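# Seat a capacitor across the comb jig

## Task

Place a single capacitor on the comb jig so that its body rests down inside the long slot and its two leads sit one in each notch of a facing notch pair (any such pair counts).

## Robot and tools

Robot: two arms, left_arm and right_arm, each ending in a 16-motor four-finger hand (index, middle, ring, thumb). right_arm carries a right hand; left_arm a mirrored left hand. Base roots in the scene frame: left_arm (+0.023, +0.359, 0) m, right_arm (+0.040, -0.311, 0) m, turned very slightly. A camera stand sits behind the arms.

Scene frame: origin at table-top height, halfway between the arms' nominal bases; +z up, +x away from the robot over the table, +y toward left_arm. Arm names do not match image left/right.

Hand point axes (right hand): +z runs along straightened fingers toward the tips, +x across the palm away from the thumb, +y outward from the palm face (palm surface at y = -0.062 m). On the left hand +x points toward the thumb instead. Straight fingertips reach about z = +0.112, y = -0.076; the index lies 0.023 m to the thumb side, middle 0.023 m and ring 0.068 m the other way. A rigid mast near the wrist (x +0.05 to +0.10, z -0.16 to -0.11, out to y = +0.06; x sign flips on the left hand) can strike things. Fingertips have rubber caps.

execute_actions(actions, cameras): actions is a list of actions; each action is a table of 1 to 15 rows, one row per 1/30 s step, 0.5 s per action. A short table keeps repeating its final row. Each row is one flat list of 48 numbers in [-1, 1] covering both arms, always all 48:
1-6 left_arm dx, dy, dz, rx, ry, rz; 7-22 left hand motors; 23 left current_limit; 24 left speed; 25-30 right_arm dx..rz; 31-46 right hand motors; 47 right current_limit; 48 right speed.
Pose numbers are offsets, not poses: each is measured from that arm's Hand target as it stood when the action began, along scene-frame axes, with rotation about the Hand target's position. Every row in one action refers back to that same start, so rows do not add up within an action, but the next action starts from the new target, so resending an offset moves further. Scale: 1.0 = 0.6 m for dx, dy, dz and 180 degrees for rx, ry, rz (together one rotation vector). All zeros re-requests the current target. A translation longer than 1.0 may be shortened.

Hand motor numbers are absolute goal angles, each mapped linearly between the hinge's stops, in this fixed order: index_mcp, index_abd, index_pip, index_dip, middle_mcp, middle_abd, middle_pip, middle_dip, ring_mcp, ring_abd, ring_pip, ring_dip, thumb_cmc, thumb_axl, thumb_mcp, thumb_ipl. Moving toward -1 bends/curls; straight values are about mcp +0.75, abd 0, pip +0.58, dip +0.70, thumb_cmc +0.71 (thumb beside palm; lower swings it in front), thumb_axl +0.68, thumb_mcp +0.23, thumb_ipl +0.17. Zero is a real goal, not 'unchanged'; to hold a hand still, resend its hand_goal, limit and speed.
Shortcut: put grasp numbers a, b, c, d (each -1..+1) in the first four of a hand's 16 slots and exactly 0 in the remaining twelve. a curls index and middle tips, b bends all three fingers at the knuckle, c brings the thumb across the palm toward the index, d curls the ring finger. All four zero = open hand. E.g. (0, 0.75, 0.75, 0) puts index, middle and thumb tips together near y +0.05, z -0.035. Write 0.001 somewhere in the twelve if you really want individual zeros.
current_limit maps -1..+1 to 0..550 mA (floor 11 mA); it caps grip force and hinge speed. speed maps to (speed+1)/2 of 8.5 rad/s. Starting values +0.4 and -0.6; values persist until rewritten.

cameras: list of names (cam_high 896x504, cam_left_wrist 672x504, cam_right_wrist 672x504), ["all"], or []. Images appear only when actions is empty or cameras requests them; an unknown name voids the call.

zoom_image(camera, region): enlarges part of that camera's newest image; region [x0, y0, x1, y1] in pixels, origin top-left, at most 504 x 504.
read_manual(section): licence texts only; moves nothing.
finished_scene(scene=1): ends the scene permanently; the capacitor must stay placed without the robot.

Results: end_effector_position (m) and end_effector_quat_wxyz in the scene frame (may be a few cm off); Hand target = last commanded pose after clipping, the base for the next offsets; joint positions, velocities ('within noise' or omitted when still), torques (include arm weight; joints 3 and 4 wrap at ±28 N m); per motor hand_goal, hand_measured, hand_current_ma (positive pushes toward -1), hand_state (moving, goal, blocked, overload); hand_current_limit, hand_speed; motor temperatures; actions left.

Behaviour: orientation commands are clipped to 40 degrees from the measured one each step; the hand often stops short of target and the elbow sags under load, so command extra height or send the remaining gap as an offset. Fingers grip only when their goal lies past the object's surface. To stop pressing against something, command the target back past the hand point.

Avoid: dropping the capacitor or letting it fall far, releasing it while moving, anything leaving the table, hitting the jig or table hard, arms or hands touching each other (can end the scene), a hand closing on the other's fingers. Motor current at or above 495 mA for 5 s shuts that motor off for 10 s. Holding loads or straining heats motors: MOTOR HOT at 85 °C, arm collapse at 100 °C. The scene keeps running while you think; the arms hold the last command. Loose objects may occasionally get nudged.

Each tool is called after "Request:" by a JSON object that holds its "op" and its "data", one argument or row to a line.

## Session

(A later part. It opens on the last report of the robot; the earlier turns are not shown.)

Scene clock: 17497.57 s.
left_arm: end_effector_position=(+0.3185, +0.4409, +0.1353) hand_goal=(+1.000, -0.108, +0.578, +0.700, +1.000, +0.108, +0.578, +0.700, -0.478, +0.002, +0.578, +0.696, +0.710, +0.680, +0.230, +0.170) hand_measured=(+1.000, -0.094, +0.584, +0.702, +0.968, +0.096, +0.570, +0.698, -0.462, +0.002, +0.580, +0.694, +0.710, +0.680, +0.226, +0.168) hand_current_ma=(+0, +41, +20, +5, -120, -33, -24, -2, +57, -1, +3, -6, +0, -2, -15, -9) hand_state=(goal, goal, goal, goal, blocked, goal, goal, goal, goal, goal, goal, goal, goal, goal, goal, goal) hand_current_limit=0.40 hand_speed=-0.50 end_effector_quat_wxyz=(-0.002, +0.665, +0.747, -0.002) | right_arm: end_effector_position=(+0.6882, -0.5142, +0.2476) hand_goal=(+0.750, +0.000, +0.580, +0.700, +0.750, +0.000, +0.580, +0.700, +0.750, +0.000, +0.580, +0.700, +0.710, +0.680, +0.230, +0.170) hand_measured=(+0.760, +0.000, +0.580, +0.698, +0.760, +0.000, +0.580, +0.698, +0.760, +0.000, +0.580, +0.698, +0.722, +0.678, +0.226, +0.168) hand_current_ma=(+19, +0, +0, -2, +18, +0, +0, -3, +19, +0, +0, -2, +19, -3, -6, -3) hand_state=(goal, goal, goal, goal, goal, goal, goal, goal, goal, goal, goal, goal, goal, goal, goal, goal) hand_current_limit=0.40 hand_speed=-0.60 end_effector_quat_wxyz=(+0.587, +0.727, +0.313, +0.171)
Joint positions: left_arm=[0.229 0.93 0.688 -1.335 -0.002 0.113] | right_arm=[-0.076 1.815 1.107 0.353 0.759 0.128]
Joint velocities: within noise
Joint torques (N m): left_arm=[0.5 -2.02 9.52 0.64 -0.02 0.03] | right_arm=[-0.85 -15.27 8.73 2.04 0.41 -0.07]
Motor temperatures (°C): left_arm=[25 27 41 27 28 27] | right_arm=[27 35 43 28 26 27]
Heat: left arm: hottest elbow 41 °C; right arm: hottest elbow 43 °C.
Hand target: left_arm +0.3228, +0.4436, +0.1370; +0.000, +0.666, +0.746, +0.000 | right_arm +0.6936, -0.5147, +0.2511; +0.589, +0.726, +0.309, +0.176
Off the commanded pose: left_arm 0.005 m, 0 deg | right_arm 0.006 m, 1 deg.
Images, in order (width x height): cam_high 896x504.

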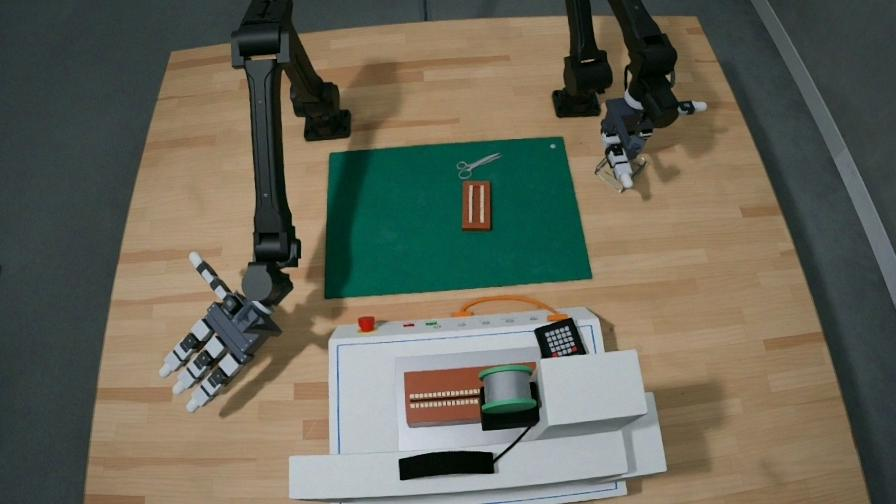

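Request:
{"op": "execute_actions", "data": {
  "actions": [
    [[0,0,0.02,0,0,0,1.0,-0.108,0.577,0.7,1.0,0.108,0.577,0.7,-0.479,0.001,0.577,0.696,0.71,0.68,0.23,0.17,0.4,-0.5,0,0,0,0,0,0,0,0,0,0,0,0,0,0,0,0,0,0,0,0,0,0,0.4,-0.6],[0,0,0.04,0,0,0,1.0,-0.108,0.577,0.7,1.0,0.108,0.577,0.7,-0.479,0.001,0.577,0.696,0.71,0.68,0.23,0.17,0.4,-0.5,0,0,0,0,0,0,0,0,0,0,0,0,0,0,0,0,0,0,0,0,0,0,0.4,-0.6],[0,0,0.06,0,0,0,1.0,-0.108,0.577,0.7,1.0,0.108,0.577,0.7,-0.479,0.001,0.577,0.696,0.71,0.68,0.23,0.17,0.4,-0.5,0,0,0,0,0,0,0,0,0,0,0,0,0,0,0,0,0,0,0,0,0,0,0.4,-0.6],[0,0,0.075,0,0,0,1.0,-0.108,0.577,0.7,1.0,0.108,0.577,0.7,-0.479,0.001,0.577,0.696,0.71,0.68,0.23,0.17,0.4,-0.5,0,0,0,0,0,0,0,0,0,0,0,0,0,0,0,0,0,0,0,0,0,0,0.4,-0.6],[0,0,0.09,0,0,0,1.0,-0.108,0.577,0.7,1.0,0.108,0.577,0.7,-0.479,0.001,0.577,0.696,0.71,0.68,0.23,0.17,0.4,-0.5,0,0,0,0,0,0,0,0,0,0,0,0,0,0,0,0,0,0,0,0,0,0,0.4,-0.6]],
    [[-0.02,-0.013,0,0,0,0,1.0,-0.108,0.577,0.7,1.0,0.108,0.577,0.7,-0.479,0.001,0.577,0.696,0.71,0.68,0.23,0.17,0.4,-0.5,0,0,0,0,0,0,0,0,0,0,0,0,0,0,0,0,0,0,0,0,0,0,0.4,-0.6],[-0.04,-0.026,0,0,0,0,1.0,-0.108,0.577,0.7,1.0,0.108,0.577,0.7,-0.479,0.001,0.577,0.696,0.71,0.68,0.23,0.17,0.4,-0.5,0,0,0,0,0,0,0,0,0,0,0,0,0,0,0,0,0,0,0,0,0,0,0.4,-0.6]]
  ],
  "cameras": ["cam_left_wrist"]
}}

Request:
{"op": "zoom_image", "data": {
  "camera": "cam_left_wrist",
  "region": [270, 0, 430, 120]
}}

Scene clock: 17561.83 s.
left_arm: end_effector_position=(+0.2973, +0.4299, +0.1861) hand_goal=(+1.000, -0.108, +0.578, +0.700, +1.000, +0.108, +0.578, +0.700, -0.478, +0.002, +0.578, +0.696, +0.710, +0.680, +0.230, +0.170) hand_measured=(+1.000, -0.094, +0.582, +0.702, +0.980, +0.096, +0.570, +0.698, -0.462, +0.002, +0.580, +0.694, +0.710, +0.680, +0.226, +0.168) hand_current_ma=(+0, +42, +12, +5, -75, -33, -26, -6, +57, -1, +3, -6, +0, -2, -15, -9) hand_state=(goal, goal, goal, goal, blocked, goal, goal, goal, goal, goal, goal, goal, goal, goal, goal, goal) hand_current_limit=0.40 hand_speed=-0.50 end_effector_quat_wxyz=(-0.001, +0.666, +0.746, -0.001) | right_arm: end_effector_position=(+0.6882, -0.5142, +0.2476) hand_goal=(+0.750, +0.000, +0.580, +0.700, +0.750, +0.000, +0.580, +0.700, +0.750, +0.000, +0.580, +0.700, +0.710, +0.680, +0.230, +0.170) hand_measured=(+0.760, +0.000, +0.580, +0.698, +0.760, +0.000, +0.580, +0.698, +0.760, +0.000, +0.580, +0.698, +0.722, +0.678, +0.226, +0.168) hand_current_ma=(+19, +0, +0, -2, +18, +0, +0, -3, +19, +0, +0, -2, +19, -3, -6, -3) hand_state=(goal, goal, goal, goal, goal, goal, goal, goal, goal, goal, goal, goal, goal, goal, goal, goal) hand_current_limit=0.40 hand_speed=-0.60 end_effector_quat_wxyz=(+0.587, +0.727, +0.313, +0.171)
Joint positions: left_arm=[0.202 0.828 0.772 -1.518 0 0.089] | right_arm=[-0.076 1.815 1.107 0.353 0.759 0.128]
Joint torques (N m): left_arm=[-0.97 -1.61 10.03 0.09 -0.07 -0.18] | right_arm=[-0.91 -15.15 8.8 2.04 0.4 -0.08]
Heat: left arm: hottest elbow 41 °C; right arm: hottest elbow 43 °C.
Hand target: left_arm +0.2989, +0.4281, +0.1911; +0.001, +0.665, +0.746, +0.000 | right_arm +0.6936, -0.5147, +0.2511; +0.589, +0.726, +0.309, +0.176
Off the commanded pose: left_arm 0.005 m, 0 deg | right_arm 0.006 m, 1 deg.
Images, in order (width x height): cam_left_wrist 672x504.

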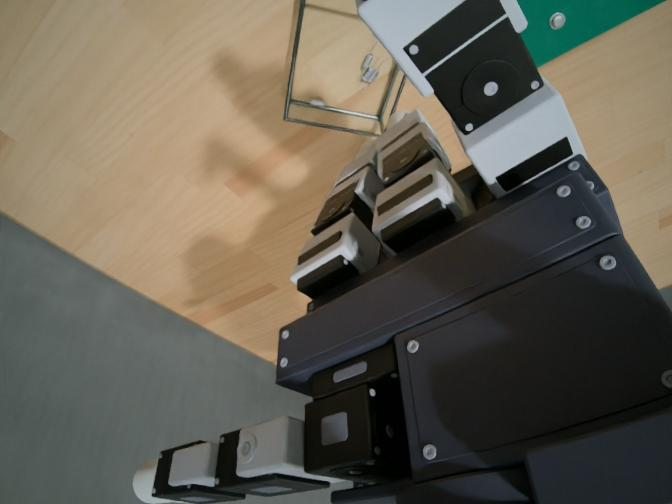

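Scaled by 3.150 from the camera's 672x504 image, which has a finer 960x720 frame.

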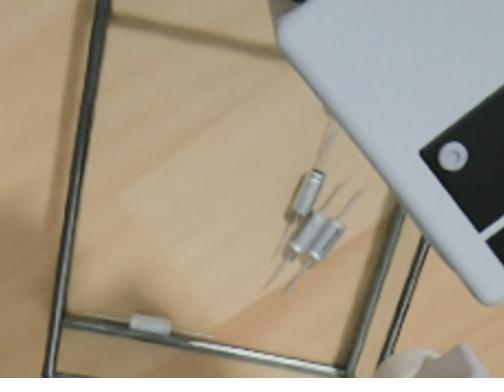

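Request:
{"op": "execute_actions", "data": {
  "actions": [
    [[-0.003,0.002,0.004,0,0,0.026,1.0,-0.05,0.577,0.7,1.0,0.05,0.577,0.7,-0.479,0.001,0.577,0.696,0.71,0.68,0.23,0.17,0.4,-0.5,0,0,0,0,0,0,0,0,0,0,0,0,0,0,0,0,0,0,0,0,0,0,0.4,-0.6],[-0.006,0.004,0.008,0,0,0.052,1.0,-0.05,0.577,0.7,1.0,0.05,0.577,0.7,-0.479,0.001,0.577,0.696,0.71,0.68,0.23,0.17,0.4,-0.5,0,0,0,0,0,0,0,0,0,0,0,0,0,0,0,0,0,0,0,0,0,0,0.4,-0.6],[-0.009,0.006,0.012,0,0,0.078,1.0,-0.05,0.577,0.7,1.0,0.05,0.577,0.7,-0.479,0.001,0.577,0.696,0.71,0.68,0.23,0.17,0.4,-0.5,0,0,0,0,0,0,0,0,0,0,0,0,0,0,0,0,0,0,0,0,0,0,0.4,-0.6],[-0.011,0.008,0.015,0,0,0.104,1.0,-0.05,0.577,0.7,1.0,0.05,0.577,0.7,-0.479,0.001,0.577,0.696,0.71,0.68,0.23,0.17,0.4,-0.5,0,0,0,0,0,0,0,0,0,0,0,0,0,0,0,0,0,0,0,0,0,0,0.4,-0.6]],
    [[-0.004,0.003,0,0,0,0.035,1.0,-0.05,0.577,0.7,1.0,0.05,0.577,0.7,-0.479,0.001,0.577,0.696,0.71,0.68,0.23,0.17,0.4,-0.5,0,0,0,0,0,0,0,0,0,0,0,0,0,0,0,0,0,0,0,0,0,0,0.4,-0.6],[-0.008,0.006,0,0,0,0.07,1.0,-0.05,0.577,0.7,1.0,0.05,0.577,0.7,-0.479,0.001,0.577,0.696,0.71,0.68,0.23,0.17,0.4,-0.5,0,0,0,0,0,0,0,0,0,0,0,0,0,0,0,0,0,0,0,0,0,0,0.4,-0.6],[-0.0115,0.008,0,0,0,0.104,1.0,-0.05,0.577,0.7,1.0,0.05,0.577,0.7,-0.479,0.001,0.577,0.696,0.71,0.68,0.23,0.17,0.4,-0.5,0,0,0,0,0,0,0,0,0,0,0,0,0,0,0,0,0,0,0,0,0,0,0.4,-0.6]]
  ],
  "cameras": ["cam_left_wrist"]
}}

Request:
{"op": "zoom_image", "data": {
  "camera": "cam_left_wrist",
  "region": [230, 0, 410, 135]
}}

Scene clock: 17656.53 s.
left_arm: end_effector_position=(+0.2670, +0.4381, +0.1782) hand_goal=(+1.000, -0.050, +0.578, +0.700, +1.000, +0.050, +0.578, +0.700, -0.478, +0.002, +0.578, +0.696, +0.710, +0.680, +0.230, +0.170) hand_measured=(+0.998, -0.052, +0.580, +0.702, +0.990, +0.052, +0.574, +0.698, -0.462, +0.002, +0.580, +0.694, +0.710, +0.680, +0.226, +0.168) hand_current_ma=(-5, -4, +4, +5, -36, +5, -12, -6, +57, -1, +3, -6, +0, -2, -15, -9) hand_state=(goal, goal, goal, goal, goal, goal, goal, goal, goal, goal, goal, goal, goal, goal, goal, goal) hand_current_limit=0.40 hand_speed=-0.50 end_effector_quat_wxyz=(-0.021, +0.393, +0.919, -0.014) | right_arm: end_effector_position=(+0.6882, -0.5142, +0.2476) hand_goal=(+0.750, +0.000, +0.580, +0.700, +0.750, +0.000, +0.580, +0.700, +0.750, +0.000, +0.580, +0.700, +0.710, +0.680, +0.230, +0.170) hand_measured=(+0.760, +0.000, +0.580, +0.698, +0.760, +0.000, +0.580, +0.698, +0.760, +0.000, +0.580, +0.698, +0.722, +0.678, +0.226, +0.168) hand_current_ma=(+19, +0, +0, -2, +18, +0, +0, -3, +19, +0, +0, -2, +19, -3, -6, -3) hand_state=(goal, goal, goal, goal, goal, goal, goal, goal, goal, goal, goal, goal, goal, goal, goal, goal) hand_current_limit=0.40 hand_speed=-0.60 end_effector_quat_wxyz=(+0.587, +0.727, +0.313, +0.171)
Joint positions: left_arm=[0.031 0.872 0.779 -1.527 0.008 -0.733] | right_arm=[-0.076 1.815 1.107 0.353 0.759 0.128]
Joint torques (N m): left_arm=[-0.79 -1.26 13.2 0.53 -0.29 -0.16] | right_arm=[-0.91 -15.27 8.75 2.14 0.42 -0.1]
Heat: left arm: hottest elbow 42 °C; right arm: hottest elbow 43 °C.
Hand target: left_arm +0.2853, +0.4377, +0.2000; +0.000, +0.391, +0.921, +0.000 | right_arm +0.6936, -0.5147, +0.2511; +0.589, +0.726, +0.309, +0.176
Off the commanded pose: left_arm 0.029 m, 3 deg | right_arm 0.006 m, 1 deg.
Images, in order (width x height): cam_left_wrist 672x504.

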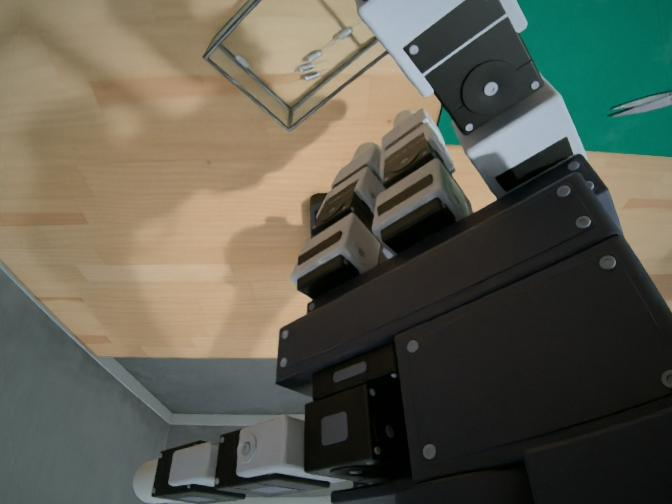

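Scaled by 2.800 from the camera's 672x504 image, which has a finer 960x720 frame.

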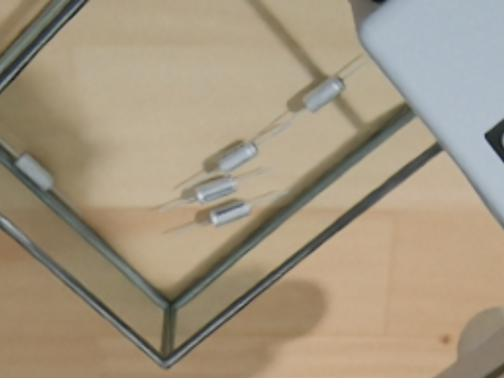

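Request:
{"op": "zoom_image", "data": {
  "camera": "cam_left_wrist",
  "region": [270, 10, 370, 110]
}}

Scaled by 5.040 from the camera's 672x504 image, which has a finer 960x720 frame.

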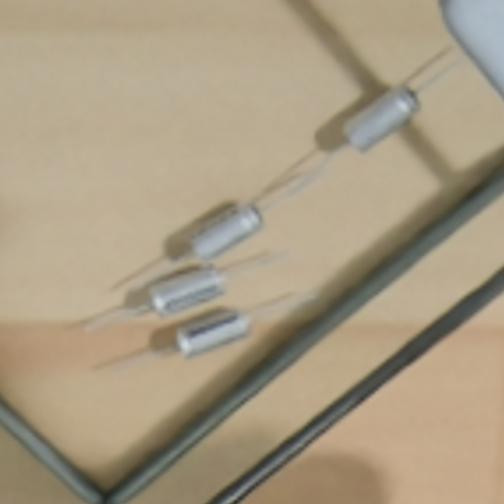

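Request:
{"op": "execute_actions", "data": {
  "actions": [
    [[-0.012,0.006,0,0,0,0,1.0,-0.05,0.577,0.7,1.0,0.05,0.577,0.7,-0.479,0.001,0.577,0.696,0.71,0.68,0.23,0.17,0.4,-0.5,0,0,0,0,0,0,0,0,0,0,0,0,0,0,0,0,0,0,0,0,0,0,0.4,-0.6],[-0.025,0.012,-0.005,0,0,0,1.0,-0.05,0.577,0.7,1.0,0.05,0.577,0.7,-0.479,0.001,0.577,0.696,0.71,0.68,0.23,0.17,0.4,-0.5,0,0,0,0,0,0,0,0,0,0,0,0,0,0,0,0,0,0,0,0,0,0,0.4,-0.6],[-0.038,0.018,-0.012,0,0,0,1.0,-0.05,0.577,0.7,1.0,0.05,0.577,0.7,-0.479,0.001,0.577,0.696,0.71,0.68,0.23,0.17,0.4,-0.5,0,0,0,0,0,0,0,0,0,0,0,0,0,0,0,0,0,0,0,0,0,0,0.4,-0.6],[-0.0515,0.0232,-0.018,0,0,0,1.0,-0.05,0.577,0.7,1.0,0.05,0.577,0.7,-0.479,0.001,0.577,0.696,0.71,0.68,0.23,0.17,0.4,-0.5,0,0,0,0,0,0,0,0,0,0,0,0,0,0,0,0,0,0,0,0,0,0,0.4,-0.6]],
    [[0,0,-0.025,0,0,0,1.0,-0.05,0.577,0.7,1.0,0.05,0.577,0.7,-0.479,0.001,0.577,0.696,0.71,0.68,0.23,0.17,0.4,-0.5,0,0,0,0,0,0,0,0,0,0,0,0,0,0,0,0,0,0,0,0,0,0,0.4,-0.6],[0,0,-0.05,0,0,0,1.0,-0.05,0.577,0.7,1.0,0.05,0.577,0.7,-0.479,0.001,0.577,0.696,0.71,0.68,0.23,0.17,0.4,-0.5,0,0,0,0,0,0,0,0,0,0,0,0,0,0,0,0,0,0,0,0,0,0,0.4,-0.6]]
  ],
  "cameras": ["cam_left_wrist"]
}}

Scene clock: 18085.30 s.
left_arm: end_effector_position=(+0.2505, +0.4496, +0.1580) hand_goal=(+1.000, -0.050, +0.578, +0.700, +1.000, +0.050, +0.578, +0.700, -0.478, +0.002, +0.578, +0.696, +0.710, +0.680, +0.230, +0.170) hand_measured=(+0.998, -0.052, +0.580, +0.702, +0.990, +0.052, +0.574, +0.698, -0.462, +0.002, +0.580, +0.694, +0.710, +0.680, +0.226, +0.168) hand_current_ma=(-5, -4, +4, +5, -31, +5, -11, -6, +57, -1, +3, -6, +0, -2, -15, -9) hand_state=(goal, goal, goal, goal, goal, goal, goal, goal, goal, goal, goal, goal, goal, goal, goal, goal) hand_current_limit=0.40 hand_speed=-0.50 end_effector_quat_wxyz=(-0.003, +0.390, +0.921, -0.001) | right_arm: end_effector_position=(+0.6882, -0.5142, +0.2476) hand_goal=(+0.750, +0.000, +0.580, +0.700, +0.750, +0.000, +0.580, +0.700, +0.750, +0.000, +0.580, +0.700, +0.710, +0.680, +0.230, +0.170) hand_measured=(+0.760, +0.000, +0.580, +0.698, +0.760, +0.000, +0.580, +0.698, +0.760, +0.000, +0.580, +0.698, +0.722, +0.678, +0.226, +0.168) hand_current_ma=(+19, +0, +0, -2, +18, +0, +0, -3, +19, +0, +0, -2, +19, -3, -6, -3) hand_state=(goal, goal, goal, goal, goal, goal, goal, goal, goal, goal, goal, goal, goal, goal, goal, goal) hand_current_limit=0.40 hand_speed=-0.60 end_effector_quat_wxyz=(+0.587, +0.727, +0.313, +0.171)
Joint positions: left_arm=[0.086 0.795 0.683 -1.467 -0.001 -0.685] | right_arm=[-0.076 1.815 1.107 0.353 0.759 0.128]
Joint torques (N m): left_arm=[0.56 -0.62 9.37 0.65 -0.18 0.03] | right_arm=[-0.97 -14.8 8.77 2.18 0.4 -0.1]
Heat: left arm: hottest elbow 45 °C; right arm: hottest elbow 43 °C.
Hand target: left_arm +0.2544, +0.4516, +0.1593; +0.000, +0.391, +0.921, +0.000 | right_arm +0.6936, -0.5147, +0.2511; +0.589, +0.726, +0.309, +0.176
Off the commanded pose: left_arm 0.005 m, 1 deg | right_arm 0.006 m, 1 deg.
Images, in order (width x height): cam_left_wrist 672x504.

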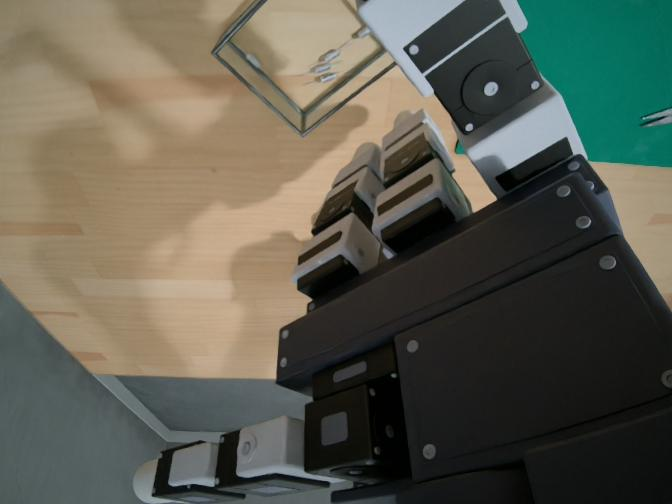

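Request:
{"op": "execute_actions", "data": {
  "actions": [
    [[0,0,-0.02,0,0,0,1.0,-0.05,0.577,0.7,1.0,-0.0,0.577,0.7,-0.479,0.001,0.577,0.696,0.71,0.68,0.23,0.17,0.4,-0.5,0,0,0,0,0,0,0,0,0,0,0,0,0,0,0,0,0,0,0,0,0,0,0.4,-0.6],[0,0,-0.04,0,0,0,1.0,0.0,0.577,0.7,1.0,0.0,0.577,0.7,-0.479,0.001,0.577,0.696,0.71,0.68,0.23,0.17,0.4,-0.5,0,0,0,0,0,0,0,0,0,0,0,0,0,0,0,0,0,0,0,0,0,0,0.4,-0.6],[0,0,-0.052,0,0,0,1.0,0.0,0.577,0.7,1.0,0.0,0.577,0.7,-0.479,0.001,0.577,0.696,0.71,0.68,0.23,0.17,0.4,-0.8,0,0,0,0,0,0,0,0,0,0,0,0,0,0,0,0,0,0,0,0,0,0,0.4,-0.6]],
    [[0,0,0,0,0,0,0.89,0.0,0.577,0.7,0.89,0.0,0.577,0.7,-0.479,0.001,0.577,0.696,0.71,0.68,0.23,0.17,0.6,-0.85,0,0,0,0,0,0,0,0,0,0,0,0,0,0,0,0,0,0,0,0,0,0,0.4,-0.6]]
  ],
  "cameras": ["cam_left_wrist"]
}}

Request:
{"op": "zoom_image", "data": {
  "camera": "cam_left_wrist",
  "region": [230, 0, 410, 135]
}}

Scene clock: 18106.23 s.
left_arm: end_effector_position=(+0.2507, +0.4496, +0.1273) hand_goal=(+0.890, +0.000, +0.578, +0.700, +0.890, +0.000, +0.578, +0.700, -0.478, +0.002, +0.578, +0.696, +0.710, +0.680, +0.230, +0.170) hand_measured=(+0.890, -0.004, +0.580, +0.702, +0.890, +0.002, +0.574, +0.698, -0.462, +0.002, +0.580, +0.694, +0.710, +0.680, +0.226, +0.168) hand_current_ma=(+0, -7, +4, +5, -1, +6, -11, -6, +57, -1, +3, -6, +0, -2, -15, -9) hand_state=(goal, goal, goal, goal, goal, goal, goal, goal, goal, goal, goal, goal, goal, goal, goal, goal) hand_current_limit=0.60 hand_speed=-0.85 end_effector_quat_wxyz=(-0.002, +0.390, +0.921, -0.001) | right_arm: end_effector_position=(+0.6882, -0.5142, +0.2476) hand_goal=(+0.750, +0.000, +0.580, +0.700, +0.750, +0.000, +0.580, +0.700, +0.750, +0.000, +0.580, +0.700, +0.710, +0.680, +0.230, +0.170) hand_measured=(+0.760, +0.000, +0.580, +0.698, +0.760, +0.000, +0.580, +0.698, +0.760, +0.000, +0.580, +0.698, +0.722, +0.678, +0.226, +0.168) hand_current_ma=(+19, +0, +0, -2, +18, +0, +0, -3, +19, +0, +0, -2, +19, -3, -6, -3) hand_state=(goal, goal, goal, goal, goal, goal, goal, goal, goal, goal, goal, goal, goal, goal, goal, goal) hand_current_limit=0.40 hand_speed=-0.60 end_effector_quat_wxyz=(+0.587, +0.727, +0.313, +0.171)
Joint positions: left_arm=[0.086 0.81 0.608 -1.373 -0.001 -0.685] | right_arm=[-0.076 1.815 1.107 0.353 0.759 0.128]
Joint torques (N m): left_arm=[0.5 -0.56 9.25 0.65 -0.18 0.03] | right_arm=[-1.08 -15.09 8.85 2.11 0.39 -0.08]
Heat: left arm: hottest elbow 45 °C; right arm: hottest elbow 43 °C.
Hand target: left_arm +0.2544, +0.4516, +0.1280; +0.000, +0.391, +0.921, +0.000 | right_arm +0.6936, -0.5147, +0.2511; +0.589, +0.726, +0.309, +0.176
Off the commanded pose: left_arm 0.004 m, 0 deg | right_arm 0.006 m, 1 deg.
Images, in order (width x height): cam_left_wrist 672x504.

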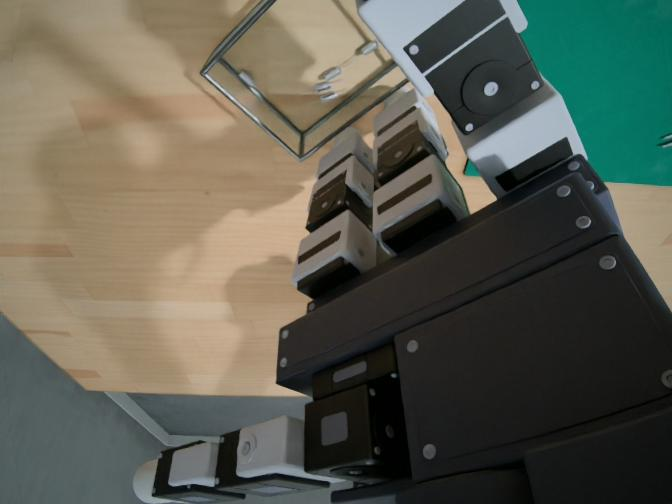

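Scaled by 2.800 from the camera's 672x504 image, which has a finer 960x720 frame.

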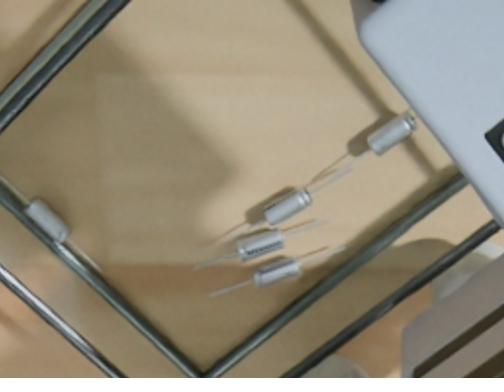

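Request:
{"op": "execute_actions", "data": {
  "actions": [
    [[0,0,0,0,0,0,0.86,0.0,0.577,0.7,0.86,0.0,0.577,0.7,-0.479,0.001,0.577,0.696,0.71,0.68,0.23,0.17,0.8,0.3,0,0,0,0,0,0,0,0,0,0,0,0,0,0,0,0,0,0,0,0,0,0,0.4,-0.6],[0,0,0,0,0,0,0.815,0.0,0.577,0.7,0.815,0.0,0.577,0.7,-0.479,0.001,0.577,0.696,0.71,0.68,0.23,0.17,0.8,0.3,0,0,0,0,0,0,0,0,0,0,0,0,0,0,0,0,0,0,0,0,0,0,0.4,-0.6],[0,0,0,0,0,0,0.77,0.0,0.577,0.7,0.77,0.0,0.577,0.7,-0.479,0.001,0.577,0.696,0.71,0.68,0.23,0.17,0.8,0.3,0,0,0,0,0,0,0,0,0,0,0,0,0,0,0,0,0,0,0,0,0,0,0.4,-0.6],[0,0,0,0,0,0,0.73,0.0,0.577,0.7,0.73,0.0,0.577,0.7,-0.479,0.001,0.577,0.696,0.71,0.68,0.23,0.17,0.8,0.3,0,0,0,0,0,0,0,0,0,0,0,0,0,0,0,0,0,0,0,0,0,0,0.4,-0.6],[0,0,0,0,0,0,0.69,0.0,0.577,0.7,0.69,0.0,0.577,0.7,-0.479,0.001,0.577,0.696,0.71,0.68,0.23,0.17,0.8,0.3,0,0,0,0,0,0,0,0,0,0,0,0,0,0,0,0,0,0,0,0,0,0,0.4,-0.6],[0,0,0,0,0,0,0.655,0.0,0.577,0.7,0.655,0.0,0.577,0.7,-0.479,0.001,0.577,0.696,0.71,0.68,0.23,0.17,0.8,0.3,0,0,0,0,0,0,0,0,0,0,0,0,0,0,0,0,0,0,0,0,0,0,0.4,-0.6],[0,0,0,0,0,0,0.628,0.0,0.577,0.7,0.628,0.0,0.577,0.7,-0.479,0.001,0.577,0.696,0.71,0.68,0.23,0.17,0.8,0.3,0,0,0,0,0,0,0,0,0,0,0,0,0,0,0,0,0,0,0,0,0,0,0.4,-0.6],[0,0,0,0,0,0,0.608,0.0,0.577,0.7,0.608,0.0,0.577,0.7,-0.479,0.001,0.577,0.696,0.71,0.68,0.23,0.17,0.8,0.3,0,0,0,0,0,0,0,0,0,0,0,0,0,0,0,0,0,0,0,0,0,0,0.4,-0.6],[0,0,0,0,0,0,0.595,0.0,0.577,0.7,0.595,0.0,0.577,0.7,-0.479,0.001,0.577,0.696,0.71,0.68,0.23,0.17,0.8,0.3,0,0,0,0,0,0,0,0,0,0,0,0,0,0,0,0,0,0,0,0,0,0,0.4,-0.6],[0,0,0,0,0,0,0.588,0.0,0.577,0.7,0.588,0.0,0.577,0.7,-0.479,0.001,0.577,0.696,0.71,0.68,0.23,0.17,0.8,0.3,0,0,0,0,0,0,0,0,0,0,0,0,0,0,0,0,0,0,0,0,0,0,0.4,-0.6]]
  ],
  "cameras": ["cam_left_wrist"]
}}

Request:
{"op": "zoom_image", "data": {
  "camera": "cam_left_wrist",
  "region": [230, 0, 410, 135]
}}

Scene clock: 18127.17 s.
left_arm: end_effector_position=(+0.2507, +0.4493, +0.1272) hand_goal=(+0.588, +0.000, +0.578, +0.700, +0.588, +0.000, +0.578, +0.700, -0.478, +0.002, +0.578, +0.696, +0.710, +0.680, +0.230, +0.170) hand_measured=(+0.596, -0.002, +0.580, +0.702, +0.600, +0.002, +0.578, +0.698, -0.462, +0.002, +0.580, +0.694, +0.710, +0.680, +0.226, +0.168) hand_current_ma=(+27, -6, +7, +5, +40, +5, +2, -2, +57, -1, +3, -6, +0, -2, -15, -9) hand_state=(goal, goal, goal, goal, goal, goal, goal, goal, goal, goal, goal, goal, goal, goal, goal, goal) hand_current_limit=0.80 hand_speed=0.30 end_effector_quat_wxyz=(-0.002, +0.390, +0.921, -0.001) | right_arm: end_effector_position=(+0.6882, -0.5142, +0.2476) hand_goal=(+0.750, +0.000, +0.580, +0.700, +0.750, +0.000, +0.580, +0.700, +0.750, +0.000, +0.580, +0.700, +0.710, +0.680, +0.230, +0.170) hand_measured=(+0.760, +0.000, +0.580, +0.698, +0.760, +0.000, +0.580, +0.698, +0.760, +0.000, +0.580, +0.698, +0.722, +0.678, +0.226, +0.168) hand_current_ma=(+19, +0, +0, -2, +18, +0, +0, -3, +19, +0, +0, -2, +19, -3, -6, -3) hand_state=(goal, goal, goal, goal, goal, goal, goal, goal, goal, goal, goal, goal, goal, goal, goal, goal) hand_current_limit=0.40 hand_speed=-0.60 end_effector_quat_wxyz=(+0.587, +0.727, +0.313, +0.171)
Joint positions: left_arm=[0.086 0.81 0.608 -1.373 0.001 -0.685] | right_arm=[-0.076 1.815 1.107 0.353 0.759 0.128]
Joint torques (N m): left_arm=[0.5 -0.56 9.28 0.7 -0.28 0.03] | right_arm=[-0.85 -15.21 8.8 1.99 0.41 -0.08]
Heat: left arm: hottest elbow 45 °C; right arm: hottest elbow 43 °C.
Hand target: left_arm +0.2544, +0.4516, +0.1280; +0.000, +0.391, +0.921, +0.000 | right_arm +0.6936, -0.5147, +0.2511; +0.589, +0.726, +0.309, +0.176
Off the commanded pose: left_arm 0.004 m, 0 deg | right_arm 0.006 m, 1 deg.
Images, in order (width x height): cam_left_wrist 672x504.

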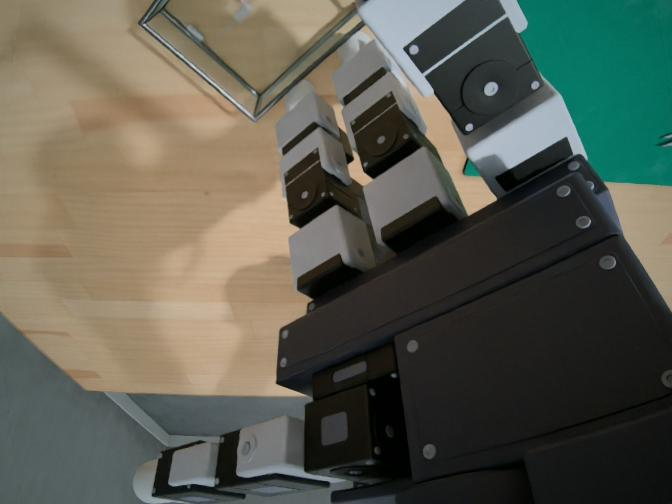

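Scaled by 2.800 from the camera's 672x504 image, which has a finer 960x720 frame.

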